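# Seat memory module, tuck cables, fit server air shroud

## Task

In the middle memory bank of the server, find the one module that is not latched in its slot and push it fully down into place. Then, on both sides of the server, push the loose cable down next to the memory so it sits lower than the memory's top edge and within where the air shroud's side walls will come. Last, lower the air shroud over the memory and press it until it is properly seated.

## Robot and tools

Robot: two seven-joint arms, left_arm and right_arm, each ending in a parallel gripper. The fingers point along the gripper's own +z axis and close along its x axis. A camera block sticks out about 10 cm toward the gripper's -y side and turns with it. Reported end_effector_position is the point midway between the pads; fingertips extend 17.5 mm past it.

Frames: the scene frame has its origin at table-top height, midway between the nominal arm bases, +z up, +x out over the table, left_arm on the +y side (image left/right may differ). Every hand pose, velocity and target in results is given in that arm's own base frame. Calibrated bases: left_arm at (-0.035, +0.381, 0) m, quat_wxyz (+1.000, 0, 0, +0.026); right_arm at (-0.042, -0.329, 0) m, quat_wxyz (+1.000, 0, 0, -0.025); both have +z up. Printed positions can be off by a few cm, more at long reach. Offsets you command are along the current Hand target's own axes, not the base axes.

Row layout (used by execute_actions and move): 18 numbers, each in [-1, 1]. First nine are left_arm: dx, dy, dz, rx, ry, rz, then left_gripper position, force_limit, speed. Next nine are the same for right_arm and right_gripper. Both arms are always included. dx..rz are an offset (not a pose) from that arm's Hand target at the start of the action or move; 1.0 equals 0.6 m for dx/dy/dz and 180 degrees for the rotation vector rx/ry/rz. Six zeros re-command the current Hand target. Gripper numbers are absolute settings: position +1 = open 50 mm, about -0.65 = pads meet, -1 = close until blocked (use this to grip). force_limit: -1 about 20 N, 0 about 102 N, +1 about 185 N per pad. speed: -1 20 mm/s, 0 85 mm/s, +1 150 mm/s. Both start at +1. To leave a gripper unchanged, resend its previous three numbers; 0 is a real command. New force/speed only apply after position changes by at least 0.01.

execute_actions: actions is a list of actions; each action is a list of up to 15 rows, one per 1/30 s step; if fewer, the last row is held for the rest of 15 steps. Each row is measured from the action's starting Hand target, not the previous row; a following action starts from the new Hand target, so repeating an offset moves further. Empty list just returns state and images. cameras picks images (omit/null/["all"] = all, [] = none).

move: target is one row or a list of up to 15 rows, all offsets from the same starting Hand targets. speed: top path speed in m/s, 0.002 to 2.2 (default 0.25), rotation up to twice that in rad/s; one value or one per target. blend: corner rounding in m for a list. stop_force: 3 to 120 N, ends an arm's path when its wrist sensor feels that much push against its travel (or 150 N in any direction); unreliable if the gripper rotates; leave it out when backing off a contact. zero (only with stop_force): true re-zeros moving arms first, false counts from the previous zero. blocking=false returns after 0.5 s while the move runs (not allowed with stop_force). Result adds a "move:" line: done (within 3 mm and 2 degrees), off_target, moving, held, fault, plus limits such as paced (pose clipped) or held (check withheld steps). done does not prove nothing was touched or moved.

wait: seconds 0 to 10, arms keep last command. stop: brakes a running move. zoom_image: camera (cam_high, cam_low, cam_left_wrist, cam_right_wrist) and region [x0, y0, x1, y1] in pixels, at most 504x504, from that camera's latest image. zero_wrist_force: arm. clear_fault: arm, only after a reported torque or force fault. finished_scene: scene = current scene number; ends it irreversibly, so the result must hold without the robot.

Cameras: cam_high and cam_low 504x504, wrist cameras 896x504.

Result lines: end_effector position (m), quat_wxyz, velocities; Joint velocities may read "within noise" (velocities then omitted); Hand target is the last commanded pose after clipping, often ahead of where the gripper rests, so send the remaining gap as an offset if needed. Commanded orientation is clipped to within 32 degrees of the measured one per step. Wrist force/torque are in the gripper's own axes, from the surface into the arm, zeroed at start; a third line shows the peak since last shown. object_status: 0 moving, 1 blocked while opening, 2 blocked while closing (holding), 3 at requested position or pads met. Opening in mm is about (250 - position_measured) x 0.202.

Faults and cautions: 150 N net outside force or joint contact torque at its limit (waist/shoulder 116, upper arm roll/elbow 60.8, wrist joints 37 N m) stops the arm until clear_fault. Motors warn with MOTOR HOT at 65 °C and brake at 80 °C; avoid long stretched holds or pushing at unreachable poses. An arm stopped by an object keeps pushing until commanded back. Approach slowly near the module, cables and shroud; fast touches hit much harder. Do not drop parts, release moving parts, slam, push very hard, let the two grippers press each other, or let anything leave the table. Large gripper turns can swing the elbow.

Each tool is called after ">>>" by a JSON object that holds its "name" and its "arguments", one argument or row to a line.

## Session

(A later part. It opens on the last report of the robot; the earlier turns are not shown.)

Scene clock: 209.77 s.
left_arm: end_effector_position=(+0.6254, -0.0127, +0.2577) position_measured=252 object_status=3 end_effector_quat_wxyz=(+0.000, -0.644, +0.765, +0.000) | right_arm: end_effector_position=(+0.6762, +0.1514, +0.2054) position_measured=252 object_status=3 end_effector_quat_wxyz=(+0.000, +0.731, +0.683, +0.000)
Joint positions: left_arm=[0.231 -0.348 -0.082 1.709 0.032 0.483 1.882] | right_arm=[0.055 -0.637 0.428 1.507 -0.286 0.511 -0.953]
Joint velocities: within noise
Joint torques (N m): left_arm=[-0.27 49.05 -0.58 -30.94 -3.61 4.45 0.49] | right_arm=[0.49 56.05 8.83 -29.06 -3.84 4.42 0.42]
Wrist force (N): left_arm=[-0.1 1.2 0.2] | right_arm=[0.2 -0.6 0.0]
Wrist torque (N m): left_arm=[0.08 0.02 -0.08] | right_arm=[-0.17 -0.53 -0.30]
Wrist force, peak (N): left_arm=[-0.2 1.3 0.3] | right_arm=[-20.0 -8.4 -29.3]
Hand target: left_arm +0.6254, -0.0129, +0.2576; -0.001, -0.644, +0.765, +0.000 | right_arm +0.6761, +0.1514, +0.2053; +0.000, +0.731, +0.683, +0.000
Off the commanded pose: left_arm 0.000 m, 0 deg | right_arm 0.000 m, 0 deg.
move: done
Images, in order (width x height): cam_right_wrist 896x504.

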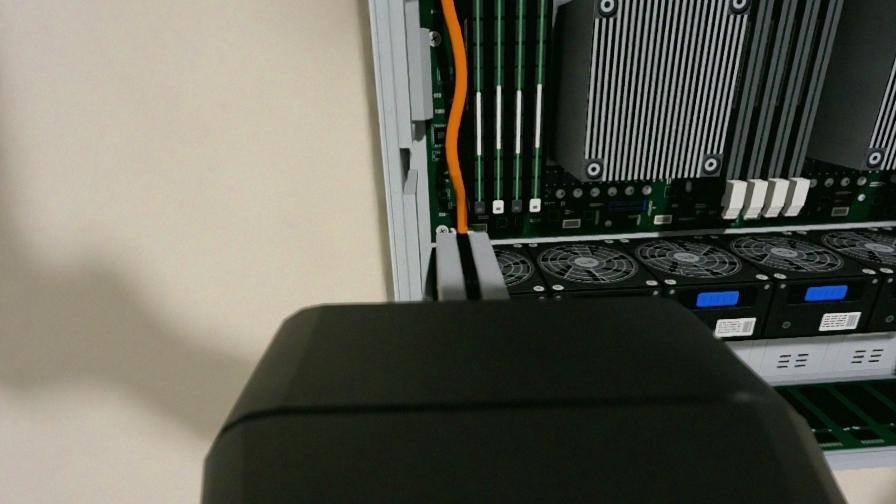

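>>> {"name": "move", "arguments": {
  "target": [0.498,0.533,0.095,0,0,-0.508,0.3,-0.5,-0.6, -0.0395,-0.7225,0,0,0,0.491,0.3,-0.5,-0.6],
  "speed": 0.4
}}

Scene clock: 219.70 s.
left_arm: end_effector_position=(+0.2591, -0.2528, +0.2013) position_measured=107 object_status=3 end_effector_quat_wxyz=(+0.000, +0.997, -0.073, -0.001) | right_arm: end_effector_position=(+0.2419, +0.1572, +0.2054) position_measured=107 object_status=3 end_effector_quat_wxyz=(+0.000, +1.000, -0.020, +0.000)
Joint positions: left_arm=[-0.194 0.283 -0.269 2.584 -0.102 0.735 -0.238] | right_arm=[0.16 0.36 0.724 2.503 0.295 0.636 0.714]
Joint velocities: within noise
Joint torques (N m): left_arm=[-0.25 15.67 1.72 -27.29 -2.94 4.48 0.58] | right_arm=[0.54 8.52 -5.65 -25.69 -3.16 4.58 0.58]
Wrist force (N): left_arm=[-0.1 1.1 0.3] | right_arm=[0.1 -0.4 -0.2]
Wrist torque (N m): left_arm=[0.06 0.03 -0.08] | right_arm=[-0.17 -0.47 -0.29]
Wrist force, peak (N): left_arm=[-2.7 3.4 0.7] | right_arm=[-2.3 -0.5 -0.3]
Hand target: left_arm +0.2591, -0.2527, +0.2012; +0.000, +0.997, -0.073, -0.001 | right_arm +0.2420, +0.1572, +0.2054; +0.000, +1.000, -0.020, +0.000
Off the commanded pose: left_arm 0.000 m, 0 deg | right_arm 0.000 m, 0 deg.
move: done

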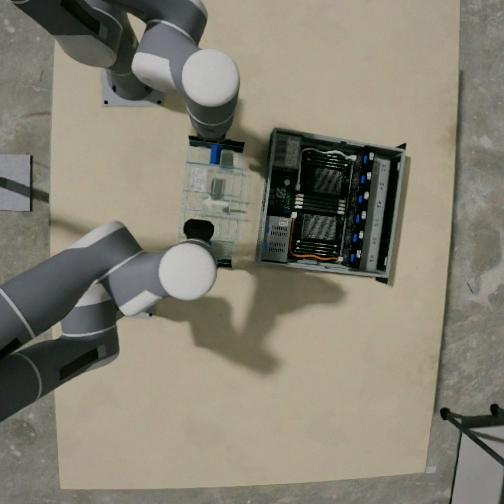

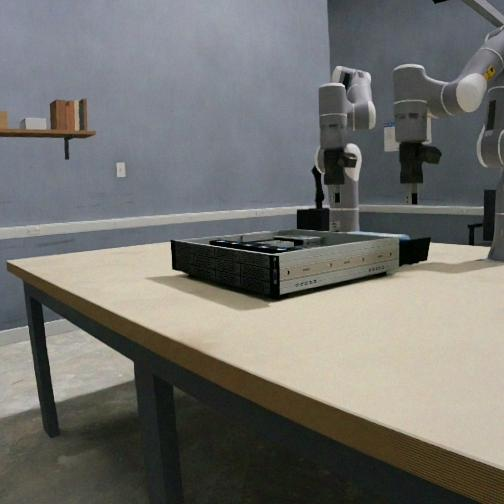

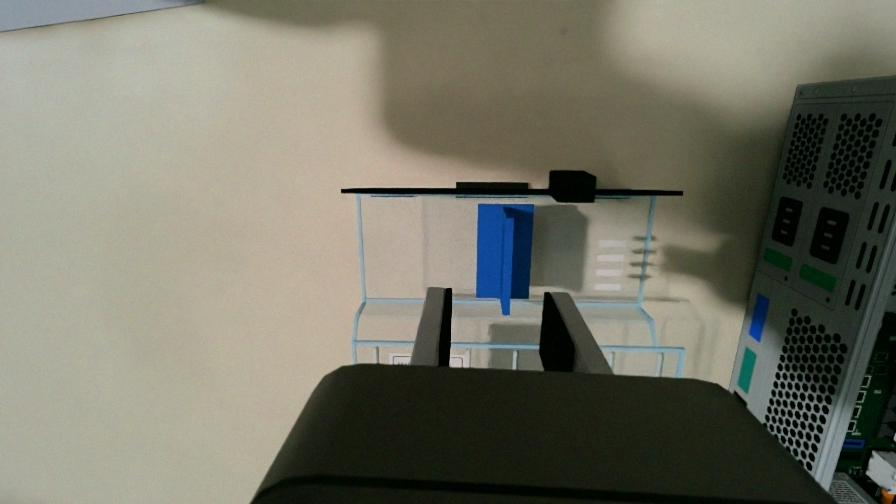

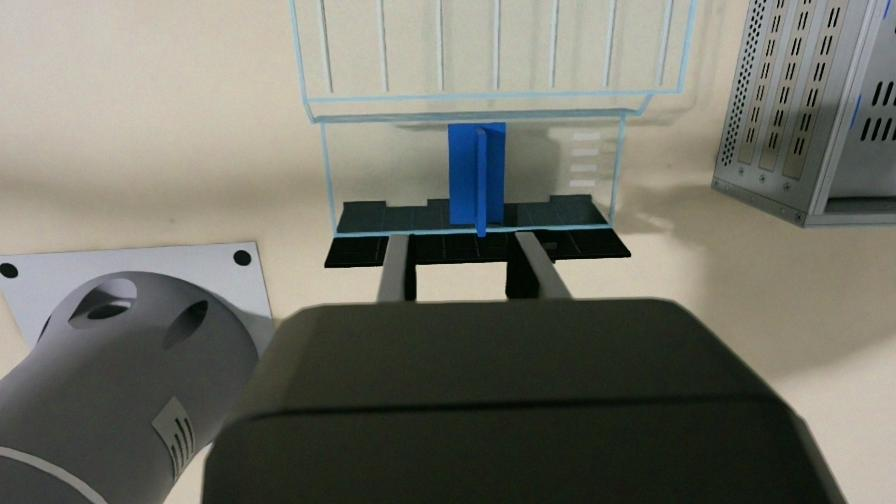

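>>> {"name": "move", "arguments": {
  "target": [
    [0.0295,0.018,0,0,0,0,0.3,-0.5,-0.6, 0.0197,-0.01,0,0,0,0,0.3,-0.5,-0.6],
    [0.0295,0.018,0.13,0,0,0,0.3,-0.5,-0.6, 0.0197,-0.01,0.13,0,0,0,0.3,-0.5,-0.6]
  ],
  "speed": 0.12,
  "cameras": ["cam_left_wrist","cam_right_wrist"]
}}

Scene clock: 233.50 s.
left_arm: end_effector_position=(+0.2749, -0.2659, +0.1232) position_measured=107 object_status=3 end_effector_quat_wxyz=(+0.000, +0.997, -0.073, -0.001) | right_arm: end_effector_position=(+0.2540, +0.1628, +0.1273) position_measured=107 object_status=3 end_effector_quat_wxyz=(+0.000, +1.000, -0.020, +0.000)
Joint positions: left_arm=[-0.144 -0.034 -0.33 2.602 0.021 1.062 -0.346] | right_arm=[0.135 0.022 0.761 2.634 0.031 1.048 0.909]
Joint velocities: within noise
Joint torques (N m): left_arm=[0.01 22.69 0.11 -20.01 -1.42 4.45 0.25] | right_arm=[0.22 14.82 -0.77 -19.05 -2.05 4.84 0.64]
Wrist force (N): left_arm=[-0.4 1.1 0.4] | right_arm=[0.2 -0.6 0.1]
Wrist torque (N m): left_arm=[0.06 0.07 -0.08] | right_arm=[-0.19 -0.48 -0.30]
Wrist force, peak (N): left_arm=[2.1 2.4 -2.9] | right_arm=[2.1 -0.7 -3.3]
Hand target: left_arm +0.2750, -0.2660, +0.1232; +0.000, +0.997, -0.073, -0.001 | right_arm +0.2540, +0.1628, +0.1274; +0.000, +1.000, -0.020, +0.000
Off the commanded pose: left_arm 0.000 m, 0 deg | right_arm 0.000 m, 0 deg.
move: done
Images, in order (width x height): cam_left_wrist 896x504, cam_right_wrist 896x504.

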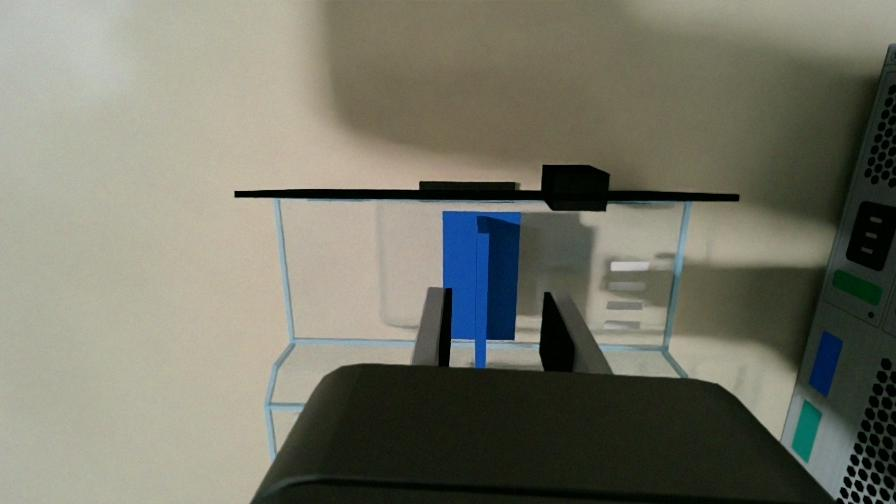

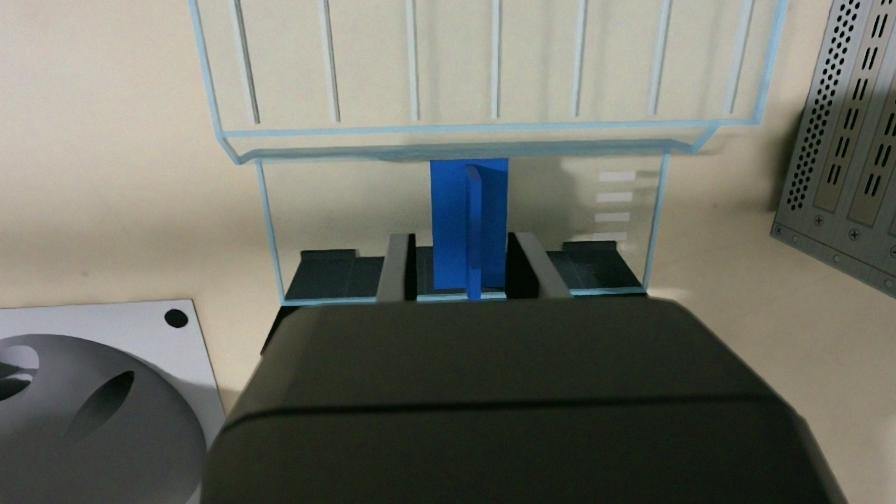

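>>> {"name": "move", "arguments": {
  "target": [-0.008,0.014,0.094,0,0,0,0.3,-0.5,-0.6, 0.002,-0.012,0.0985,0,0,0,0.3,-0.5,-0.6],
  "speed": 0.08,
  "stop_force": 10,
  "cameras": ["cam_left_wrist","cam_right_wrist"]
}}

>>> {"name": "move", "arguments": {
  "target": [0,0,0,0,0,0,-1,-0.5,-0.6, 0,0,0,0,0,0,-1,-0.5,-0.6],
  "cameras": ["cam_left_wrist","cam_right_wrist"]
}}

Scene clock: 242.23 s.
left_arm: end_effector_position=(+0.2688, -0.2736, +0.0668) position_measured=107 object_status=3 end_effector_quat_wxyz=(+0.000, +0.997, -0.073, -0.001) | right_arm: end_effector_position=(+0.2556, +0.1699, +0.0683) position_measured=107 object_status=3 end_effector_quat_wxyz=(+0.000, +1.000, -0.020, +0.000)
Joint positions: left_arm=[-0.181 -0.279 -0.271 2.566 0.237 1.255 -0.522] | right_arm=[-0.64 -0.575 0.989 2.684 -1.349 1.087 1.627]
Joint velocities: within noise
Joint torques (N m): left_arm=[-0.24 27.87 -1.42 -13.55 -0.8 4.34 0.45] | right_arm=[0.26 16.88 12.44 -9.06 -1.98 4.61 0.56]
Wrist force (N): left_arm=[-0.1 1.0 0.3] | right_arm=[0.7 -0.7 0.2]
Wrist torque (N m): left_arm=[0.05 0.03 -0.07] | right_arm=[-0.21 -0.59 -0.29]
Wrist force, peak (N): left_arm=[-0.3 1.2 2.4] | right_arm=[0.5 -1.1 2.2]
Hand target: left_arm +0.2689, -0.2736, +0.0668; +0.000, +0.997, -0.073, -0.001 | right_arm +0.2555, +0.1699, +0.0683; +0.000, +1.000, -0.020, +0.000
Off the commanded pose: left_arm 0.000 m, 0 deg | right_arm 0.000 m, 0 deg.
joint sent to its limit (right arm) — joint 4 (elbow), upper limit, where the elbow is as bent as it goes. The joint targets still meet the commanded pose.
move: done
Images, in order (width x height): cam_left_wrist 896x504, cam_right_wrist 896x504.

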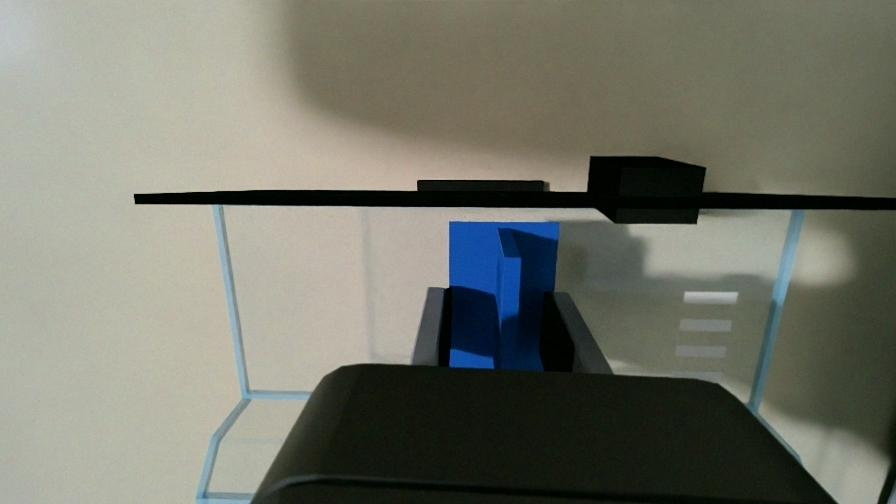

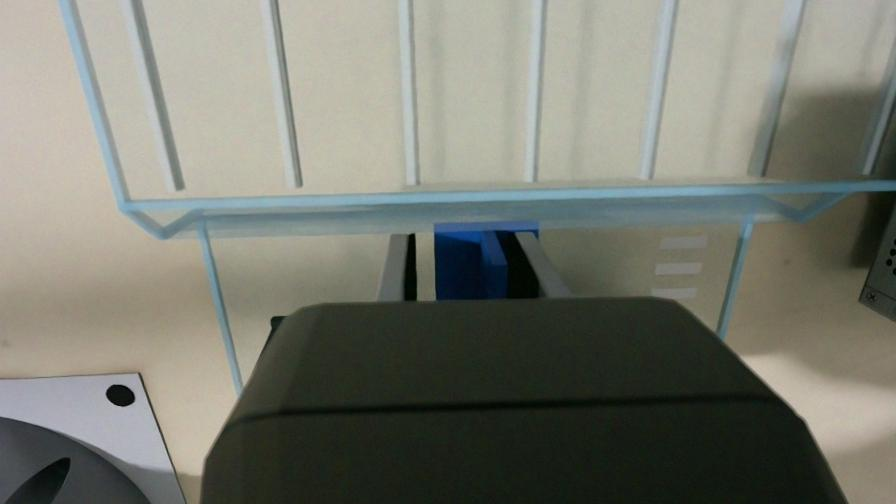

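Scene clock: 243.00 s.
left_arm: end_effector_position=(+0.2688, -0.2736, +0.0668) position_measured=232 object_status=2 end_effector_quat_wxyz=(+0.000, +0.997, -0.073, -0.001) | right_arm: end_effector_position=(+0.2557, +0.1699, +0.0683) position_measured=233 object_status=2 end_effector_quat_wxyz=(+0.000, +1.000, -0.020, +0.000)
Joint positions: left_arm=[-0.181 -0.279 -0.271 2.566 0.237 1.255 -0.522] | right_arm=[-0.64 -0.575 0.989 2.684 -1.349 1.087 1.627]
Joint velocities: within noise
Joint torques (N m): left_arm=[-0.27 28.09 -1.48 -13.71 -0.62 4.4 0.67] | right_arm=[0.63 16.83 12.36 -8.58 -1.95 4.56 0.25]
Wrist force (N): left_arm=[-0.4 1.4 0.3] | right_arm=[0.9 -1.1 0.2]
Wrist torque (N m): left_arm=[0.04 -0.01 -0.31] | right_arm=[-0.20 -0.31 0.02]
Wrist force, peak (N): left_arm=[-0.2 1.6 0.7] | right_arm=[1.5 -0.8 0.0]
Hand target: left_arm +0.2689, -0.2736, +0.0668; +0.000, +0.997, -0.073, -0.001 | right_arm +0.2555, +0.1699, +0.0683; +0.000, +1.000, -0.020, +0.000
Off the commanded pose: left_arm 0.000 m, 0 deg | right_arm 0.000 m, 0 deg.
joint sent to its limit (right arm) — joint 4 (elbow), upper limit, where the elbow is as bent as it goes. The joint targets still meet the commanded pose.
move: done
Images, in order (width x height): cam_left_wrist 896x504, cam_right_wrist 896x504.

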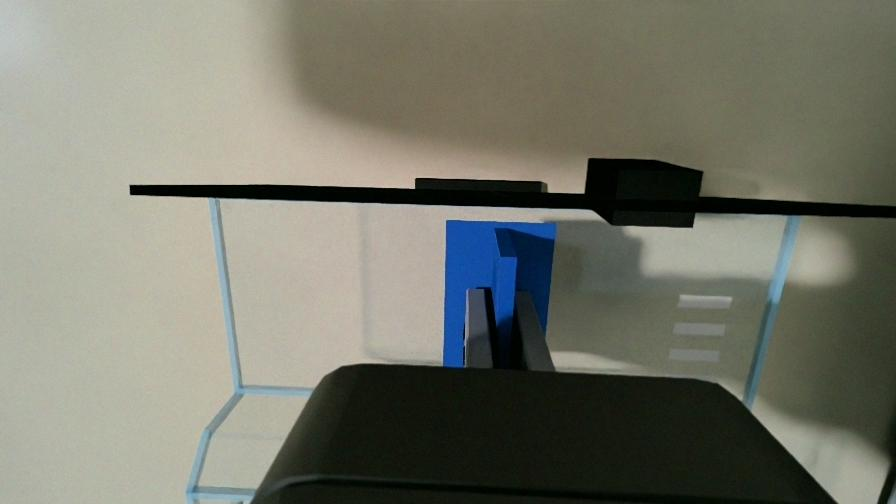

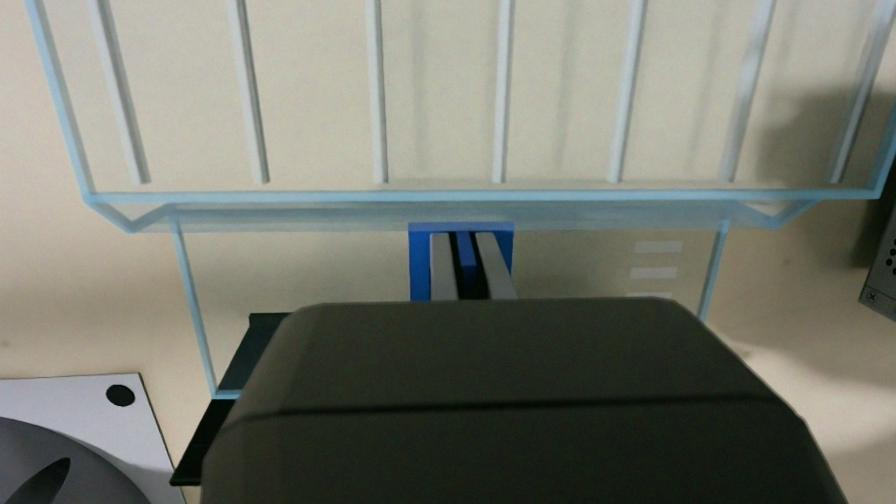

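>>> {"name": "move", "arguments": {
  "target": [
    [0,0,-0.27,0,0,0,-1,-0.5,-0.6, 0,0,-0.27,0,0,0,-1,-0.5,-0.6],
    [0.6345,-0.0356,-0.27,0,0,0,-1,-0.5,-0.6, 0.6345,-0.0329,-0.27,0,0,0,-1,-0.5,-0.6],
    [0.6345,-0.0356,-0.155,0,0,0,-1,-0.5,-0.6, 0.6345,-0.0329,-0.155,0,0,0,-1,-0.5,-0.6]
  ],
  "speed": 0.15
}}

>>> {"name": "zoom_image", "arguments": {
  "camera": "cam_left_wrist",
  "region": [400, 0, 896, 400]
}}

>>> {"name": "zoom_image", "arguments": {
  "camera": "cam_right_wrist",
  "region": [0, 0, 504, 400]
}}

Scene clock: 262.67 s.
left_arm: end_effector_position=(+0.6488, -0.3065, +0.1578) position_measured=232 object_status=2 end_effector_quat_wxyz=(-0.001, +0.997, -0.072, -0.002) | right_arm: end_effector_position=(+0.6397, +0.1779, +0.1690) position_measured=233 object_status=2 end_effector_quat_wxyz=(-0.002, +1.000, -0.018, +0.006)
Joint positions: left_arm=[-0.054 -0.69 -0.314 1.454 0.231 0.533 -0.274] | right_arm=[-0.392 -0.963 1.099 1.642 -0.94 0.437 0.996]
Joint velocities: within noise
Joint torques (N m): left_arm=[-5.45 68.01 -11.87 -31.6 -4.54 4.38 1.02] | right_arm=[-2.79 5.62 -9.39 -3.8 -1.27 0.3 0.76]
Wrist force (N): left_arm=[5.8 -3.3 14.8] | right_arm=[-24.7 4.3 -95.5]
Wrist torque (N m): left_arm=[-0.54 0.11 -0.86] | right_arm=[-0.37 1.09 -0.53]
Wrist force, peak (N): left_arm=[5.3 -30.2 6.8] | right_arm=[-33.7 5.8 -110.5]
Hand target: left_arm +0.6488, -0.3081, +0.1593; +0.000, +0.997, -0.073, -0.001 | right_arm +0.6367, +0.1745, +0.1612; +0.000, +1.000, -0.020, +0.000
Off the commanded pose: left_arm 0.002 m, 0 deg | right_arm 0.009 m, 1 deg.
move: off_target (right_arm)

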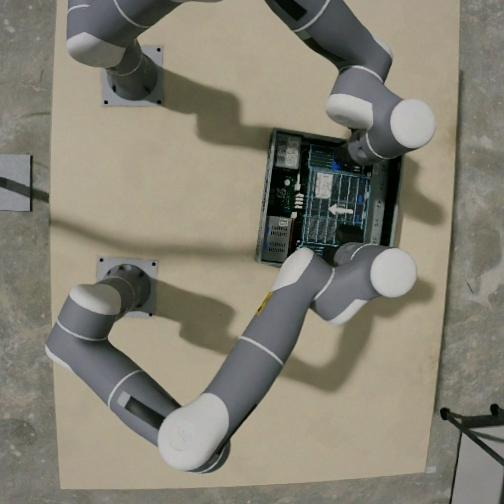

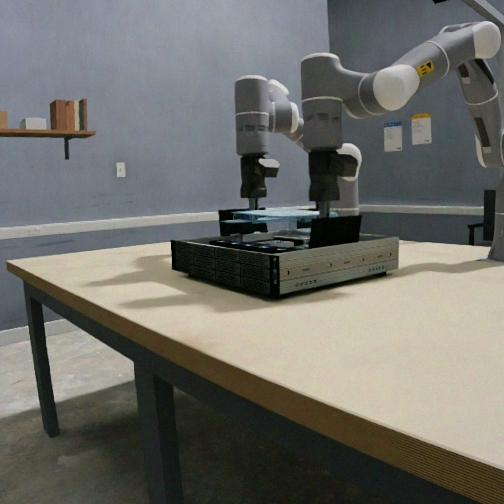

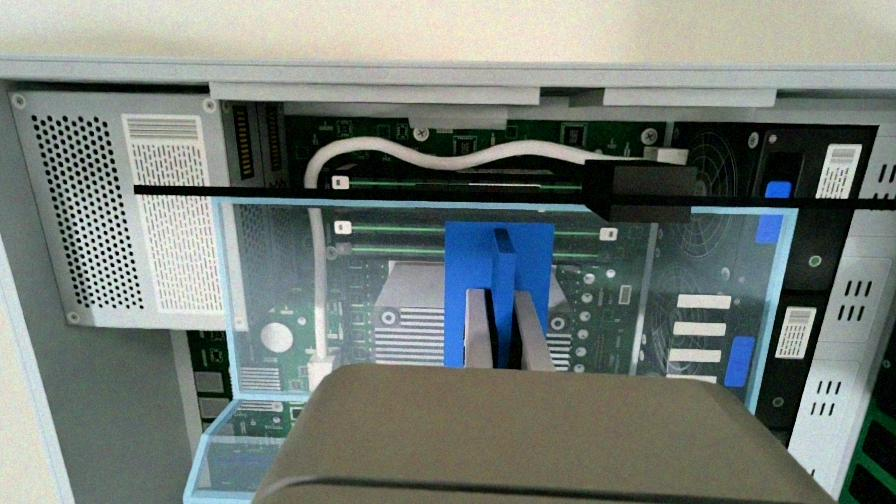

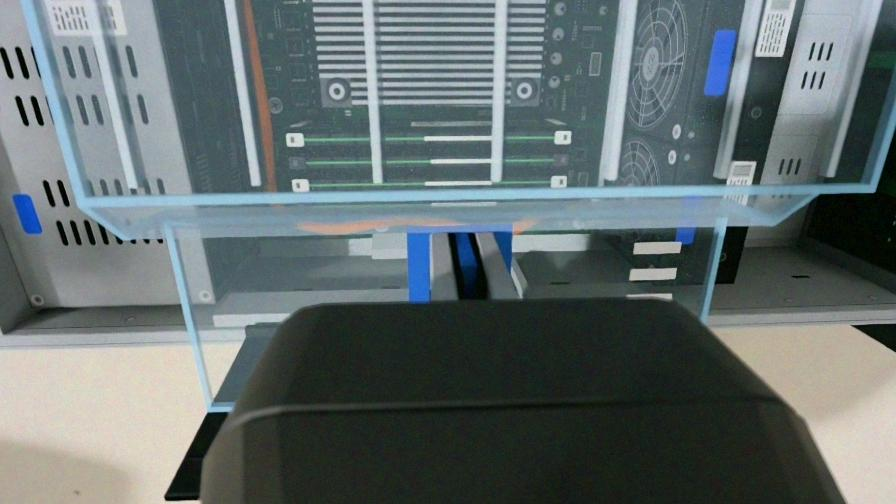

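Scaled by 1.016 from the camera's 896x504 image, which has a finer 1280x720 frame.

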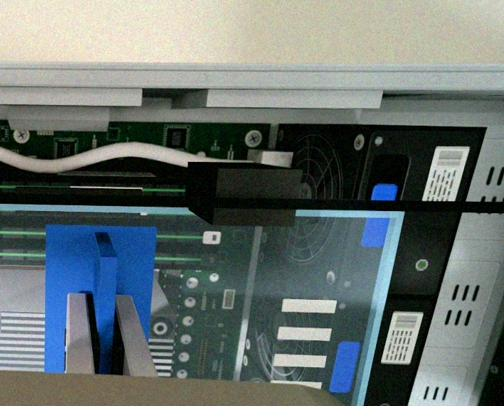

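Scaled by 1.000.

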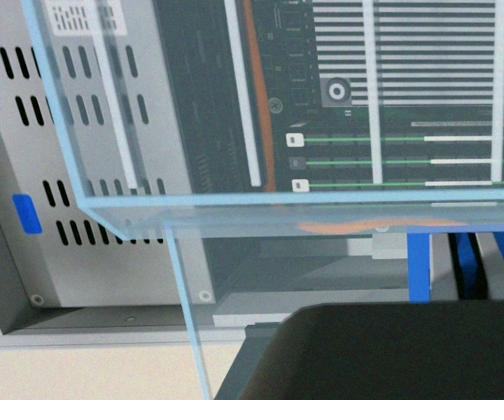

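>>> {"name": "move", "arguments": {
  "target": [
    [0,0,-0.025,0,0,0,-1,-0.5,-0.6, 0,0,-0.04,0,0,0,-1,-0.5,-0.6],
    [0,-0.035,-0.025,0,0,0,-1,-0.5,-0.6, 0.0,-0.035,-0.04,0,0,0,-1,-0.5,-0.6]
  ],
  "speed": 0.1,
  "cameras": ["cam_left_wrist","cam_right_wrist","cam_low"]
}}

Scene clock: 267.60 s.
left_arm: end_effector_position=(+0.6515, -0.2884, +0.1744) position_measured=232 object_status=2 end_effector_quat_wxyz=(+0.001, +0.997, -0.074, -0.001) | right_arm: end_effector_position=(+0.6371, +0.1964, +0.1849) position_measured=233 object_status=2 end_effector_quat_wxyz=(-0.001, +1.000, -0.020, +0.000)
Joint positions: left_arm=[-0.023 -0.654 -0.316 1.469 0.217 0.517 -0.239] | right_arm=[-0.353 -0.953 1.115 1.602 -0.909 0.386 1.006]
Joint velocities: within noise
Joint torques (N m): left_arm=[3.87 59.47 -2.05 -29.26 -1.94 4.11 0.95] | right_arm=[-3.19 51.3 25.31 -22.38 -4.56 3.5 0.29]
Wrist force (N): left_arm=[-0.4 7.2 -0.1] | right_arm=[0.5 -6.6 3.4]
Wrist torque (N m): left_arm=[-0.22 -0.08 -0.36] | right_arm=[-0.42 -0.38 0.00]
Wrist force, peak (N): left_arm=[5.8 -3.3 14.9] | right_arm=[-24.8 4.2 -96.2]
Hand target: left_arm +0.6519, -0.2873, +0.1743; +0.000, +0.997, -0.073, -0.001 | right_arm +0.6375, +0.1955, +0.1852; +0.000, +1.000, -0.020, +0.000
Off the commanded pose: left_arm 0.001 m, 0 deg | right_arm 0.001 m, 0 deg.
move: done
Images, in order (width x height): cam_low 504x504, cam_left_wrist 896x504, cam_right_wrist 896x504.

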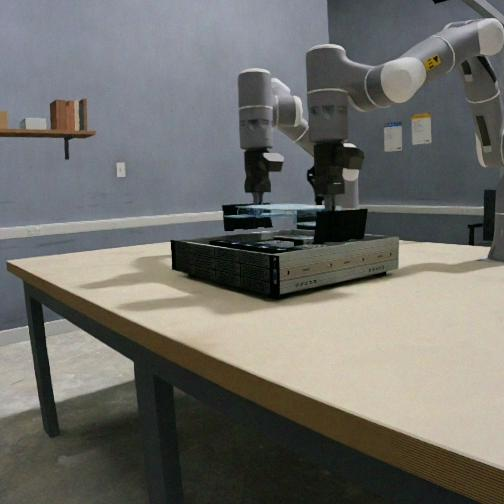

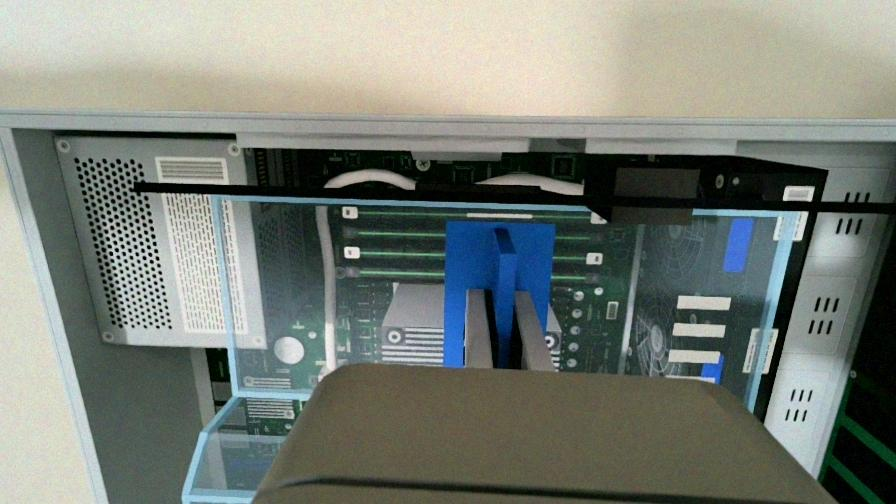

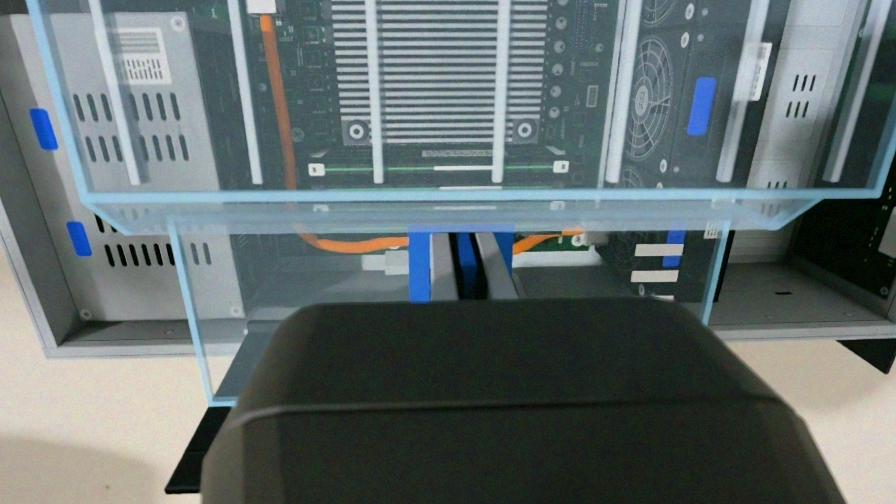

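>>> {"name": "move", "arguments": {
  "target": [-0.0035,-0.001,0.0,0,0,-0.0045,-1,-0.5,-0.6, 0.0035,-0.001,0.0,0,0,-0.0045,-1,-0.5,-0.6],
  "speed": 0.05,
  "cameras": []
}}

>>> {"name": "move", "arguments": {
  "target": [0,0,0.06,0,0,0,-1,-0.5,-0.6, 0,0,0.0752,0,0,0,-1,-0.5,-0.6],
  "speed": 0.03,
  "stop_force": 10,
  "cameras": ["cam_left_wrist","cam_right_wrist"]
}}

Scene clock: 294.80 s.
left_arm: end_effector_position=(+0.6495, -0.2876, +0.1744) position_measured=232 object_status=2 end_effector_quat_wxyz=(+0.001, +0.998, -0.067, -0.001) | right_arm: end_effector_position=(+0.6392, +0.1967, +0.1850) position_measured=233 object_status=2 end_effector_quat_wxyz=(+0.000, +1.000, -0.013, +0.000)
Joint positions: left_arm=[-0.023 -0.649 -0.314 1.478 0.215 0.521 -0.252] | right_arm=[-0.349 -0.956 1.114 1.594 -0.91 0.383 0.99]
Joint velocities: within noise
Joint torques (N m): left_arm=[3.62 59.11 -1.99 -29.08 -1.84 4.04 0.53] | right_arm=[-3.08 51.86 25.53 -22.49 -4.89 3.62 0.15]
Wrist force (N): left_arm=[0.0 7.2 -0.2] | right_arm=[0.3 -6.6 3.5]
Wrist torque (N m): left_arm=[-0.20 -0.13 -0.41] | right_arm=[-0.46 -0.36 0.00]
Wrist force, peak (N): left_arm=[-0.2 7.5 0.4] | right_arm=[0.4 -6.8 4.2]
Hand target: left_arm +0.6499, -0.2864, +0.1743; +0.000, +0.998, -0.066, -0.001 | right_arm +0.6397, +0.1960, +0.1852; +0.000, +1.000, -0.013, +0.000
Off the commanded pose: left_arm 0.001 m, 0 deg | right_arm 0.001 m, 0 deg.
move: done
No camera images: "cameras" was empty.

Scene clock: 296.93 s.
left_arm: end_effector_position=(+0.6490, -0.2869, +0.1374) position_measured=232 object_status=2 end_effector_quat_wxyz=(+0.000, +0.998, -0.066, -0.002) | right_arm: end_effector_position=(+0.6397, +0.1972, +0.1407) position_measured=233 object_status=2 end_effector_quat_wxyz=(-0.001, +1.000, -0.012, +0.000)
Joint positions: left_arm=[-0.027 -0.7 -0.306 1.497 0.234 0.587 -0.262] | right_arm=[-0.334 -0.996 1.051 1.63 -0.952 0.467 1.013]
Joint velocities: within noise
Joint torques (N m): left_arm=[2.39 64.75 -5.09 -30.88 -3.27 4.76 0.77] | right_arm=[-2.89 49.67 21.7 -18.82 -4.63 2.35 0.51]
Wrist force (N): left_arm=[1.2 6.0 8.8] | right_arm=[-1.0 -5.5 -4.9]
Wrist torque (N m): left_arm=[0.93 0.09 -0.56] | right_arm=[0.90 -0.58 -0.25]
Wrist force, peak (N): left_arm=[1.2 6.8 9.8] | right_arm=[-0.7 -6.0 -5.2]
Hand target: left_arm +0.6498, -0.2864, +0.1383; +0.000, +0.998, -0.066, -0.001 | right_arm +0.6397, +0.1960, +0.1401; +0.000, +1.000, -0.013, +0.000
Off the commanded pose: left_arm 0.001 m, 0 deg | right_arm 0.001 m, 0 deg.
move: done
Images, in order (width x height): cam_left_wrist 896x504, cam_right_wrist 896x504.

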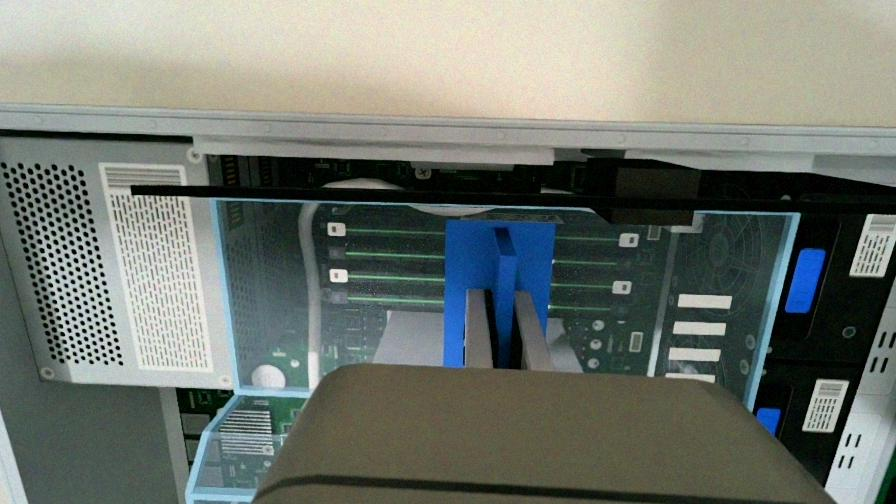

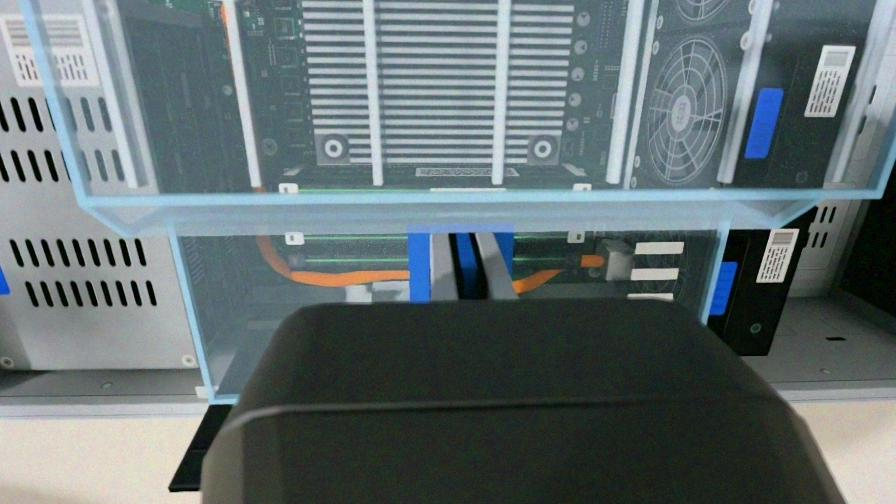

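>>> {"name": "zoom_image", "arguments": {
  "camera": "cam_left_wrist",
  "region": [480, 90, 760, 250]
}}

Scaled by 1.800 from the camera's 896x504 image, which has a finer 1280x720 frame.

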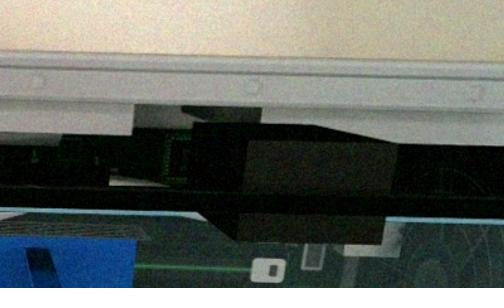

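>>> {"name": "move", "arguments": {
  "target": [
    [0,0,-0.008,0,0,0,-1,-0.5,-0.6, 0,0,-0.008,0,0,0,-1,-0.5,-0.6],
    [-0.0165,0,-0.008,0,0,0,-1,-0.5,-0.6, -0.0165,0,-0.008,0,0,0,-1,-0.5,-0.6]
  ],
  "speed": 0.06,
  "cameras": ["cam_left_wrist","cam_right_wrist"]
}}

>>> {"name": "zoom_image", "arguments": {
  "camera": "cam_left_wrist",
  "region": [480, 90, 760, 250]
}}

Scene clock: 308.43 s.
left_arm: end_effector_position=(+0.6392, -0.2855, +0.1422) position_measured=232 object_status=2 end_effector_quat_wxyz=(+0.000, +0.998, -0.067, -0.002) | right_arm: end_effector_position=(+0.6297, +0.1976, +0.1455) position_measured=233 object_status=2 end_effector_quat_wxyz=(-0.001, +1.000, -0.012, +0.000)
Joint positions: left_arm=[-0.021 -0.672 -0.31 1.533 0.231 0.595 -0.265] | right_arm=[-0.348 -0.977 1.06 1.659 -0.945 0.472 1.022]
Joint velocities: within noise
Joint torques (N m): left_arm=[2.95 63.8 -4.64 -30.78 -3.34 4.81 0.78] | right_arm=[-3.31 48.59 21.45 -18.75 -4.35 2.17 0.48]
Wrist force (N): left_arm=[1.1 6.6 8.7] | right_arm=[-0.7 -6.0 -4.8]
Wrist torque (N m): left_arm=[0.89 0.01 -0.58] | right_arm=[0.93 -0.52 -0.18]
Wrist force, peak (N): left_arm=[1.2 6.7 9.8] | right_arm=[0.7 -6.2 -5.4]
Hand target: left_arm +0.6400, -0.2851, +0.1431; +0.000, +0.998, -0.066, -0.001 | right_arm +0.6298, +0.1963, +0.1449; +0.000, +1.000, -0.013, +0.000
Off the commanded pose: left_arm 0.001 m, 0 deg | right_arm 0.001 m, 0 deg.
move: done
Images, in order (width x height): cam_left_wrist 896x504, cam_right_wrist 896x504.

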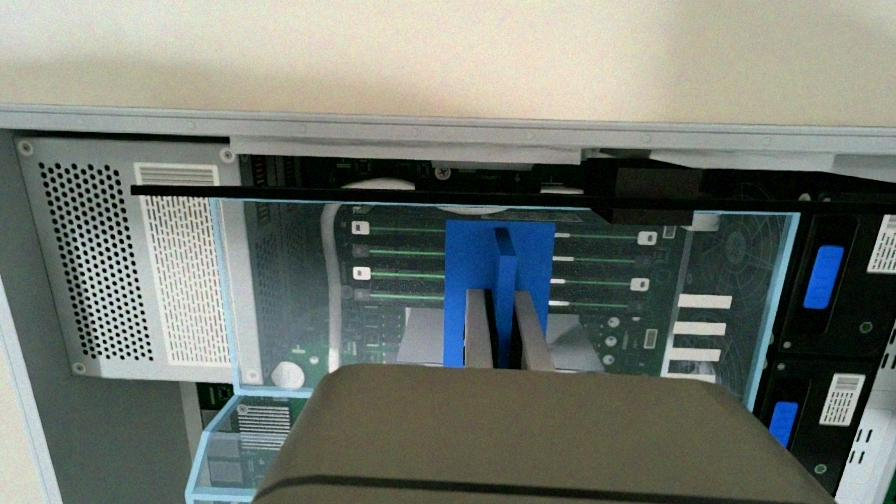

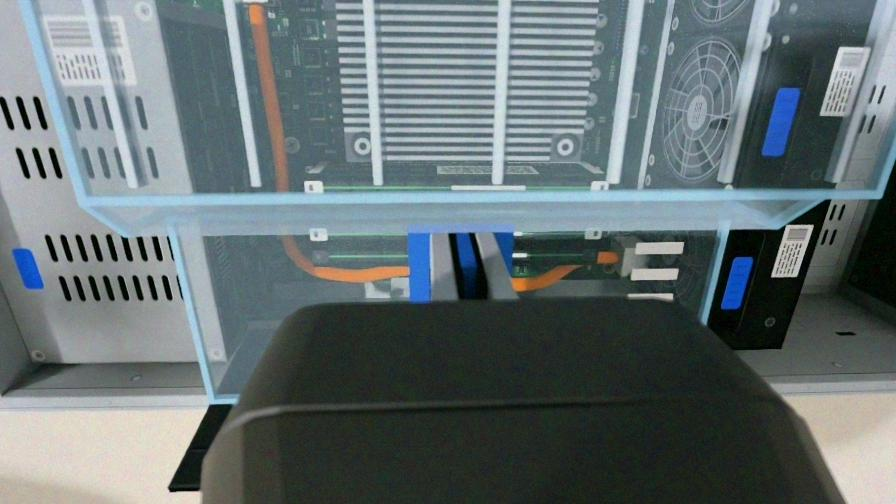

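Scaled by 1.800 from the camera's 896x504 image, which has a finer 1280x720 frame.

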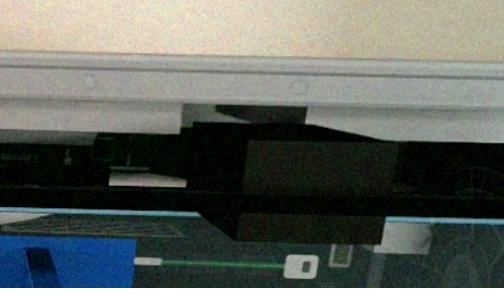

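>>> {"name": "move", "arguments": {
  "target": [-0.0028,0,0,0,0,0,-1,-0.5,-0.6, -0.0028,0,0,0,0,0,-1,-0.5,-0.6],
  "speed": 0.05,
  "cameras": []
}}

>>> {"name": "move", "arguments": {
  "target": [0,0,0.083,0,0,0,-1,-0.5,-0.6, 0,0,0.083,0,0,0,-1,-0.5,-0.6],
  "speed": 0.025,
  "stop_force": 12,
  "cameras": ["cam_left_wrist","cam_right_wrist"]
}}

>>> {"name": "zoom_image", "arguments": {
  "camera": "cam_left_wrist",
  "region": [480, 90, 760, 250]
}}

Scene clock: 315.87 s.
left_arm: end_effector_position=(+0.6375, -0.2853, +0.1422) position_measured=232 object_status=2 end_effector_quat_wxyz=(+0.000, +0.998, -0.067, -0.002) | right_arm: end_effector_position=(+0.6281, +0.1976, +0.1455) position_measured=233 object_status=2 end_effector_quat_wxyz=(-0.001, +1.000, -0.012, +0.000)
Joint positions: left_arm=[-0.02 -0.669 -0.311 1.539 0.231 0.598 -0.265] | right_arm=[-0.349 -0.973 1.059 1.664 -0.943 0.475 1.023]
Joint velocities: within noise
Joint torques (N m): left_arm=[2.88 63.43 -4.57 -30.56 -3.17 4.67 0.96] | right_arm=[-3.67 48.65 20.62 -19.01 -4.16 2.13 0.43]
Wrist force (N): left_arm=[1.4 6.7 8.5] | right_arm=[-1.1 -6.0 -4.7]
Wrist torque (N m): left_arm=[0.87 0.02 -0.61] | right_arm=[0.90 -0.53 -0.21]
Wrist force, peak (N): left_arm=[1.2 6.7 9.2] | right_arm=[-0.7 -6.3 -5.1]
Hand target: left_arm +0.6383, -0.2849, +0.1431; +0.000, +0.998, -0.066, -0.001 | right_arm +0.6281, +0.1963, +0.1449; +0.000, +1.000, -0.013, +0.000
Off the commanded pose: left_arm 0.001 m, 0 deg | right_arm 0.001 m, 0 deg.
move: done
No camera images: "cameras" was empty.

Scene clock: 318.43 s.
left_arm: end_effector_position=(+0.6373, -0.2857, +0.1262) position_measured=232 object_status=2 end_effector_quat_wxyz=(+0.000, +0.998, -0.067, -0.002) | right_arm: end_effector_position=(+0.6290, +0.1985, +0.0981) position_measured=233 object_status=2 end_effector_quat_wxyz=(-0.002, +1.000, -0.012, +0.002)
Joint positions: left_arm=[-0.022 -0.693 -0.307 1.545 0.239 0.627 -0.271] | right_arm=[-0.324 -1.02 0.983 1.69 -0.994 0.565 1.05]
Joint velocities: within noise
Joint torques (N m): left_arm=[3.34 65.48 -4.39 -30.83 -2.92 4.67 1.1] | right_arm=[-4.26 41.51 14.29 -13.85 -3.31 0.34 0.68]
Wrist force (N): left_arm=[2.6 8.2 11.3] | right_arm=[-0.8 -7.9 -20.8]
Wrist torque (N m): left_arm=[0.94 -0.17 -0.73] | right_arm=[0.63 -1.14 -0.36]
Wrist force, peak (N): left_arm=[2.6 12.1 11.3] | right_arm=[-1.3 -7.3 -24.1]
Hand target: left_arm +0.6383, -0.2849, +0.1272; +0.000, +0.998, -0.066, -0.001 (not the last commanded pose) | right_arm +0.6281, +0.1963, +0.0959; +0.000, +1.000, -0.013, +0.000 (not the last commanded pose)
Off the commanded pose: left_arm 0.033 m, 0 deg | right_arm 0.004 m, 0 deg.
move: contact (left_arm, right_arm)
Images, in order (width x height): cam_left_wrist 896x504, cam_right_wrist 896x504.

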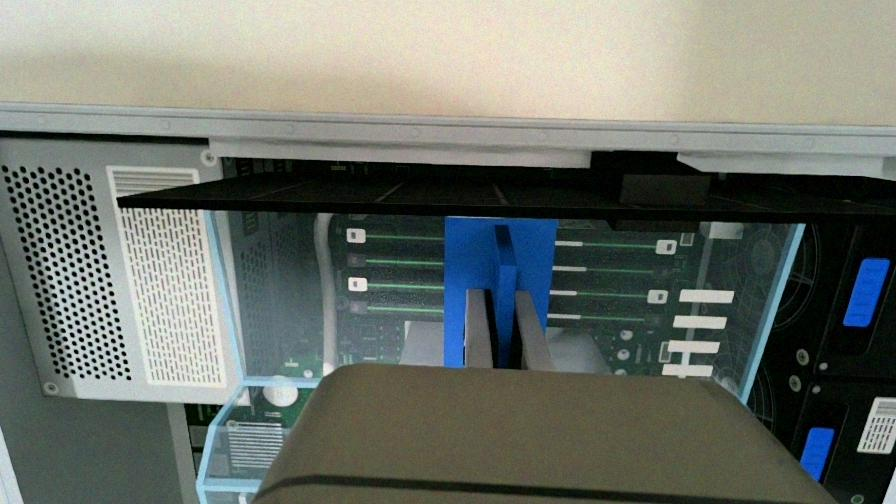

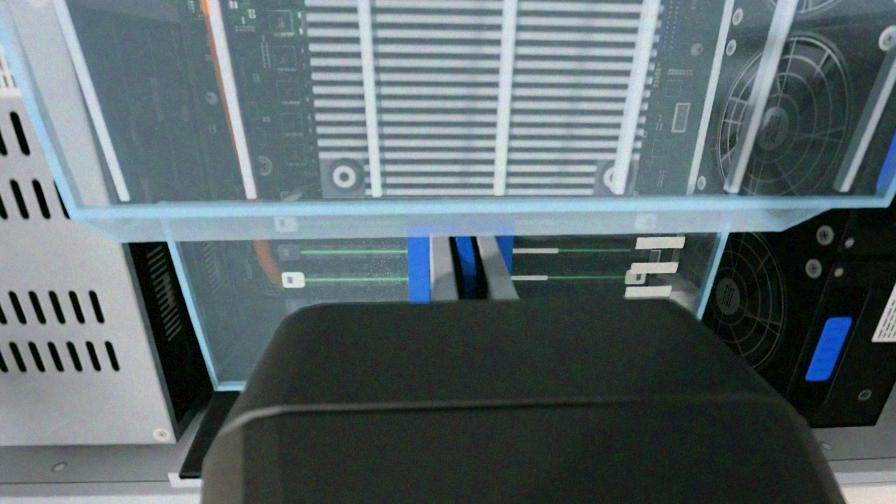

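Scaled by 1.800 from the camera's 896x504 image, which has a finer 1280x720 frame.

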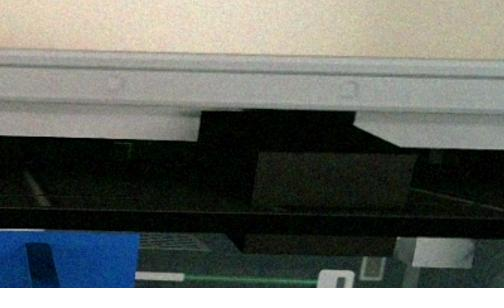

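>>> {"name": "move", "arguments": {
  "target": [0,0,0.055,0,0,0,-1,-0.5,-0.6, 0,0,0,0,0,0,-1,-0.5,-0.6],
  "speed": 0.025,
  "stop_force": 20,
  "cameras": ["cam_left_wrist","cam_right_wrist"]
}}

Scene clock: 321.53 s.
left_arm: end_effector_position=(+0.6387, -0.2861, +0.1225) position_measured=232 object_status=2 end_effector_quat_wxyz=(+0.001, +0.998, -0.066, +0.000) | right_arm: end_effector_position=(+0.6288, +0.1980, +0.0975) position_measured=233 object_status=2 end_effector_quat_wxyz=(-0.001, +1.000, -0.012, +0.001)
Joint positions: left_arm=[-0.023 -0.7 -0.305 1.545 0.241 0.638 -0.272] | right_arm=[-0.324 -1.02 0.982 1.691 -0.994 0.565 1.05]
Joint velocities: within noise
Joint torques (N m): left_arm=[2.71 52.23 -2.1 -23.88 -1.12 3.71 0.64] | right_arm=[-3.74 44.48 18.12 -14.8 -3.03 1.32 0.16]
Wrist force (N): left_arm=[-1.6 5.6 -11.3] | right_arm=[1.0 -7.9 -13.2]
Wrist torque (N m): left_arm=[0.19 -0.34 -0.37] | right_arm=[-0.24 -0.76 0.05]
Wrist force, peak (N): left_arm=[-4.9 4.1 -15.6] | right_arm=[-0.9 -7.8 -21.0]
Hand target: left_arm +0.6383, -0.2849, +0.1214; +0.000, +0.998, -0.066, -0.001 (not the last commanded pose) | right_arm +0.6281, +0.1963, +0.0959; +0.000, +1.000, -0.013, +0.000
Off the commanded pose: left_arm 0.028 m, 0 deg | right_arm 0.002 m, 0 deg.
move: contact (left_arm)
Images, in order (width x height): cam_left_wrist 896x504, cam_right_wrist 896x504.

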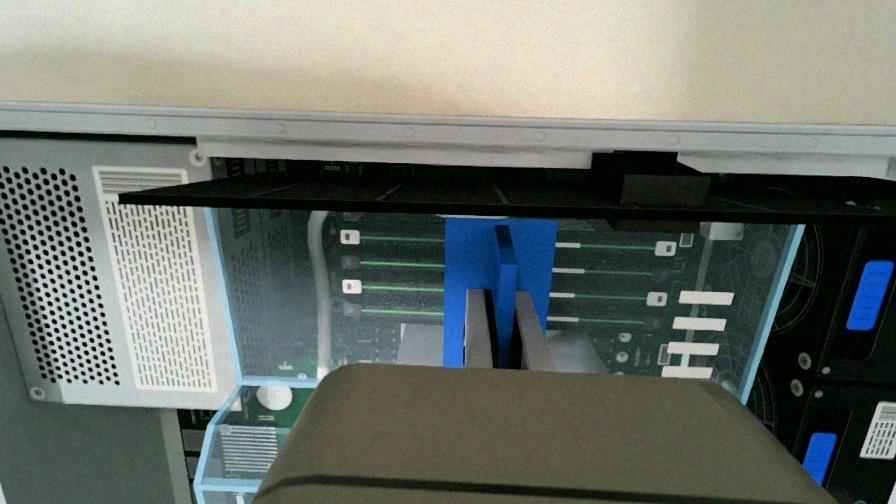

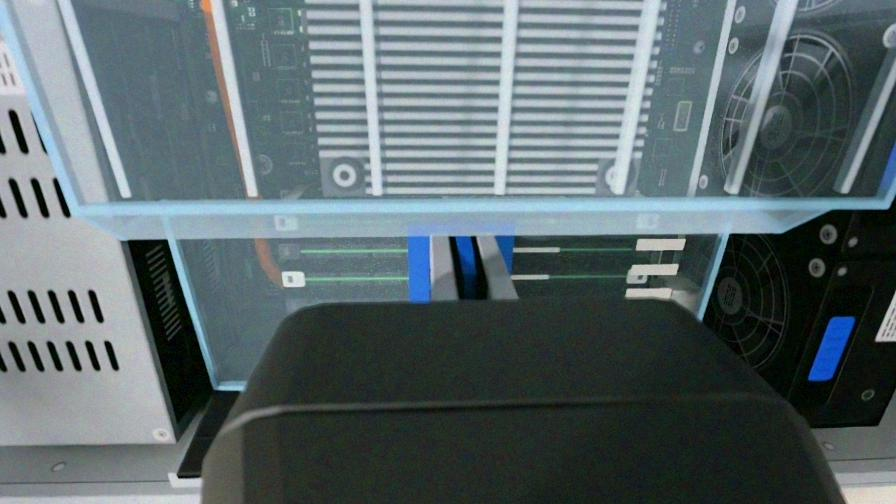

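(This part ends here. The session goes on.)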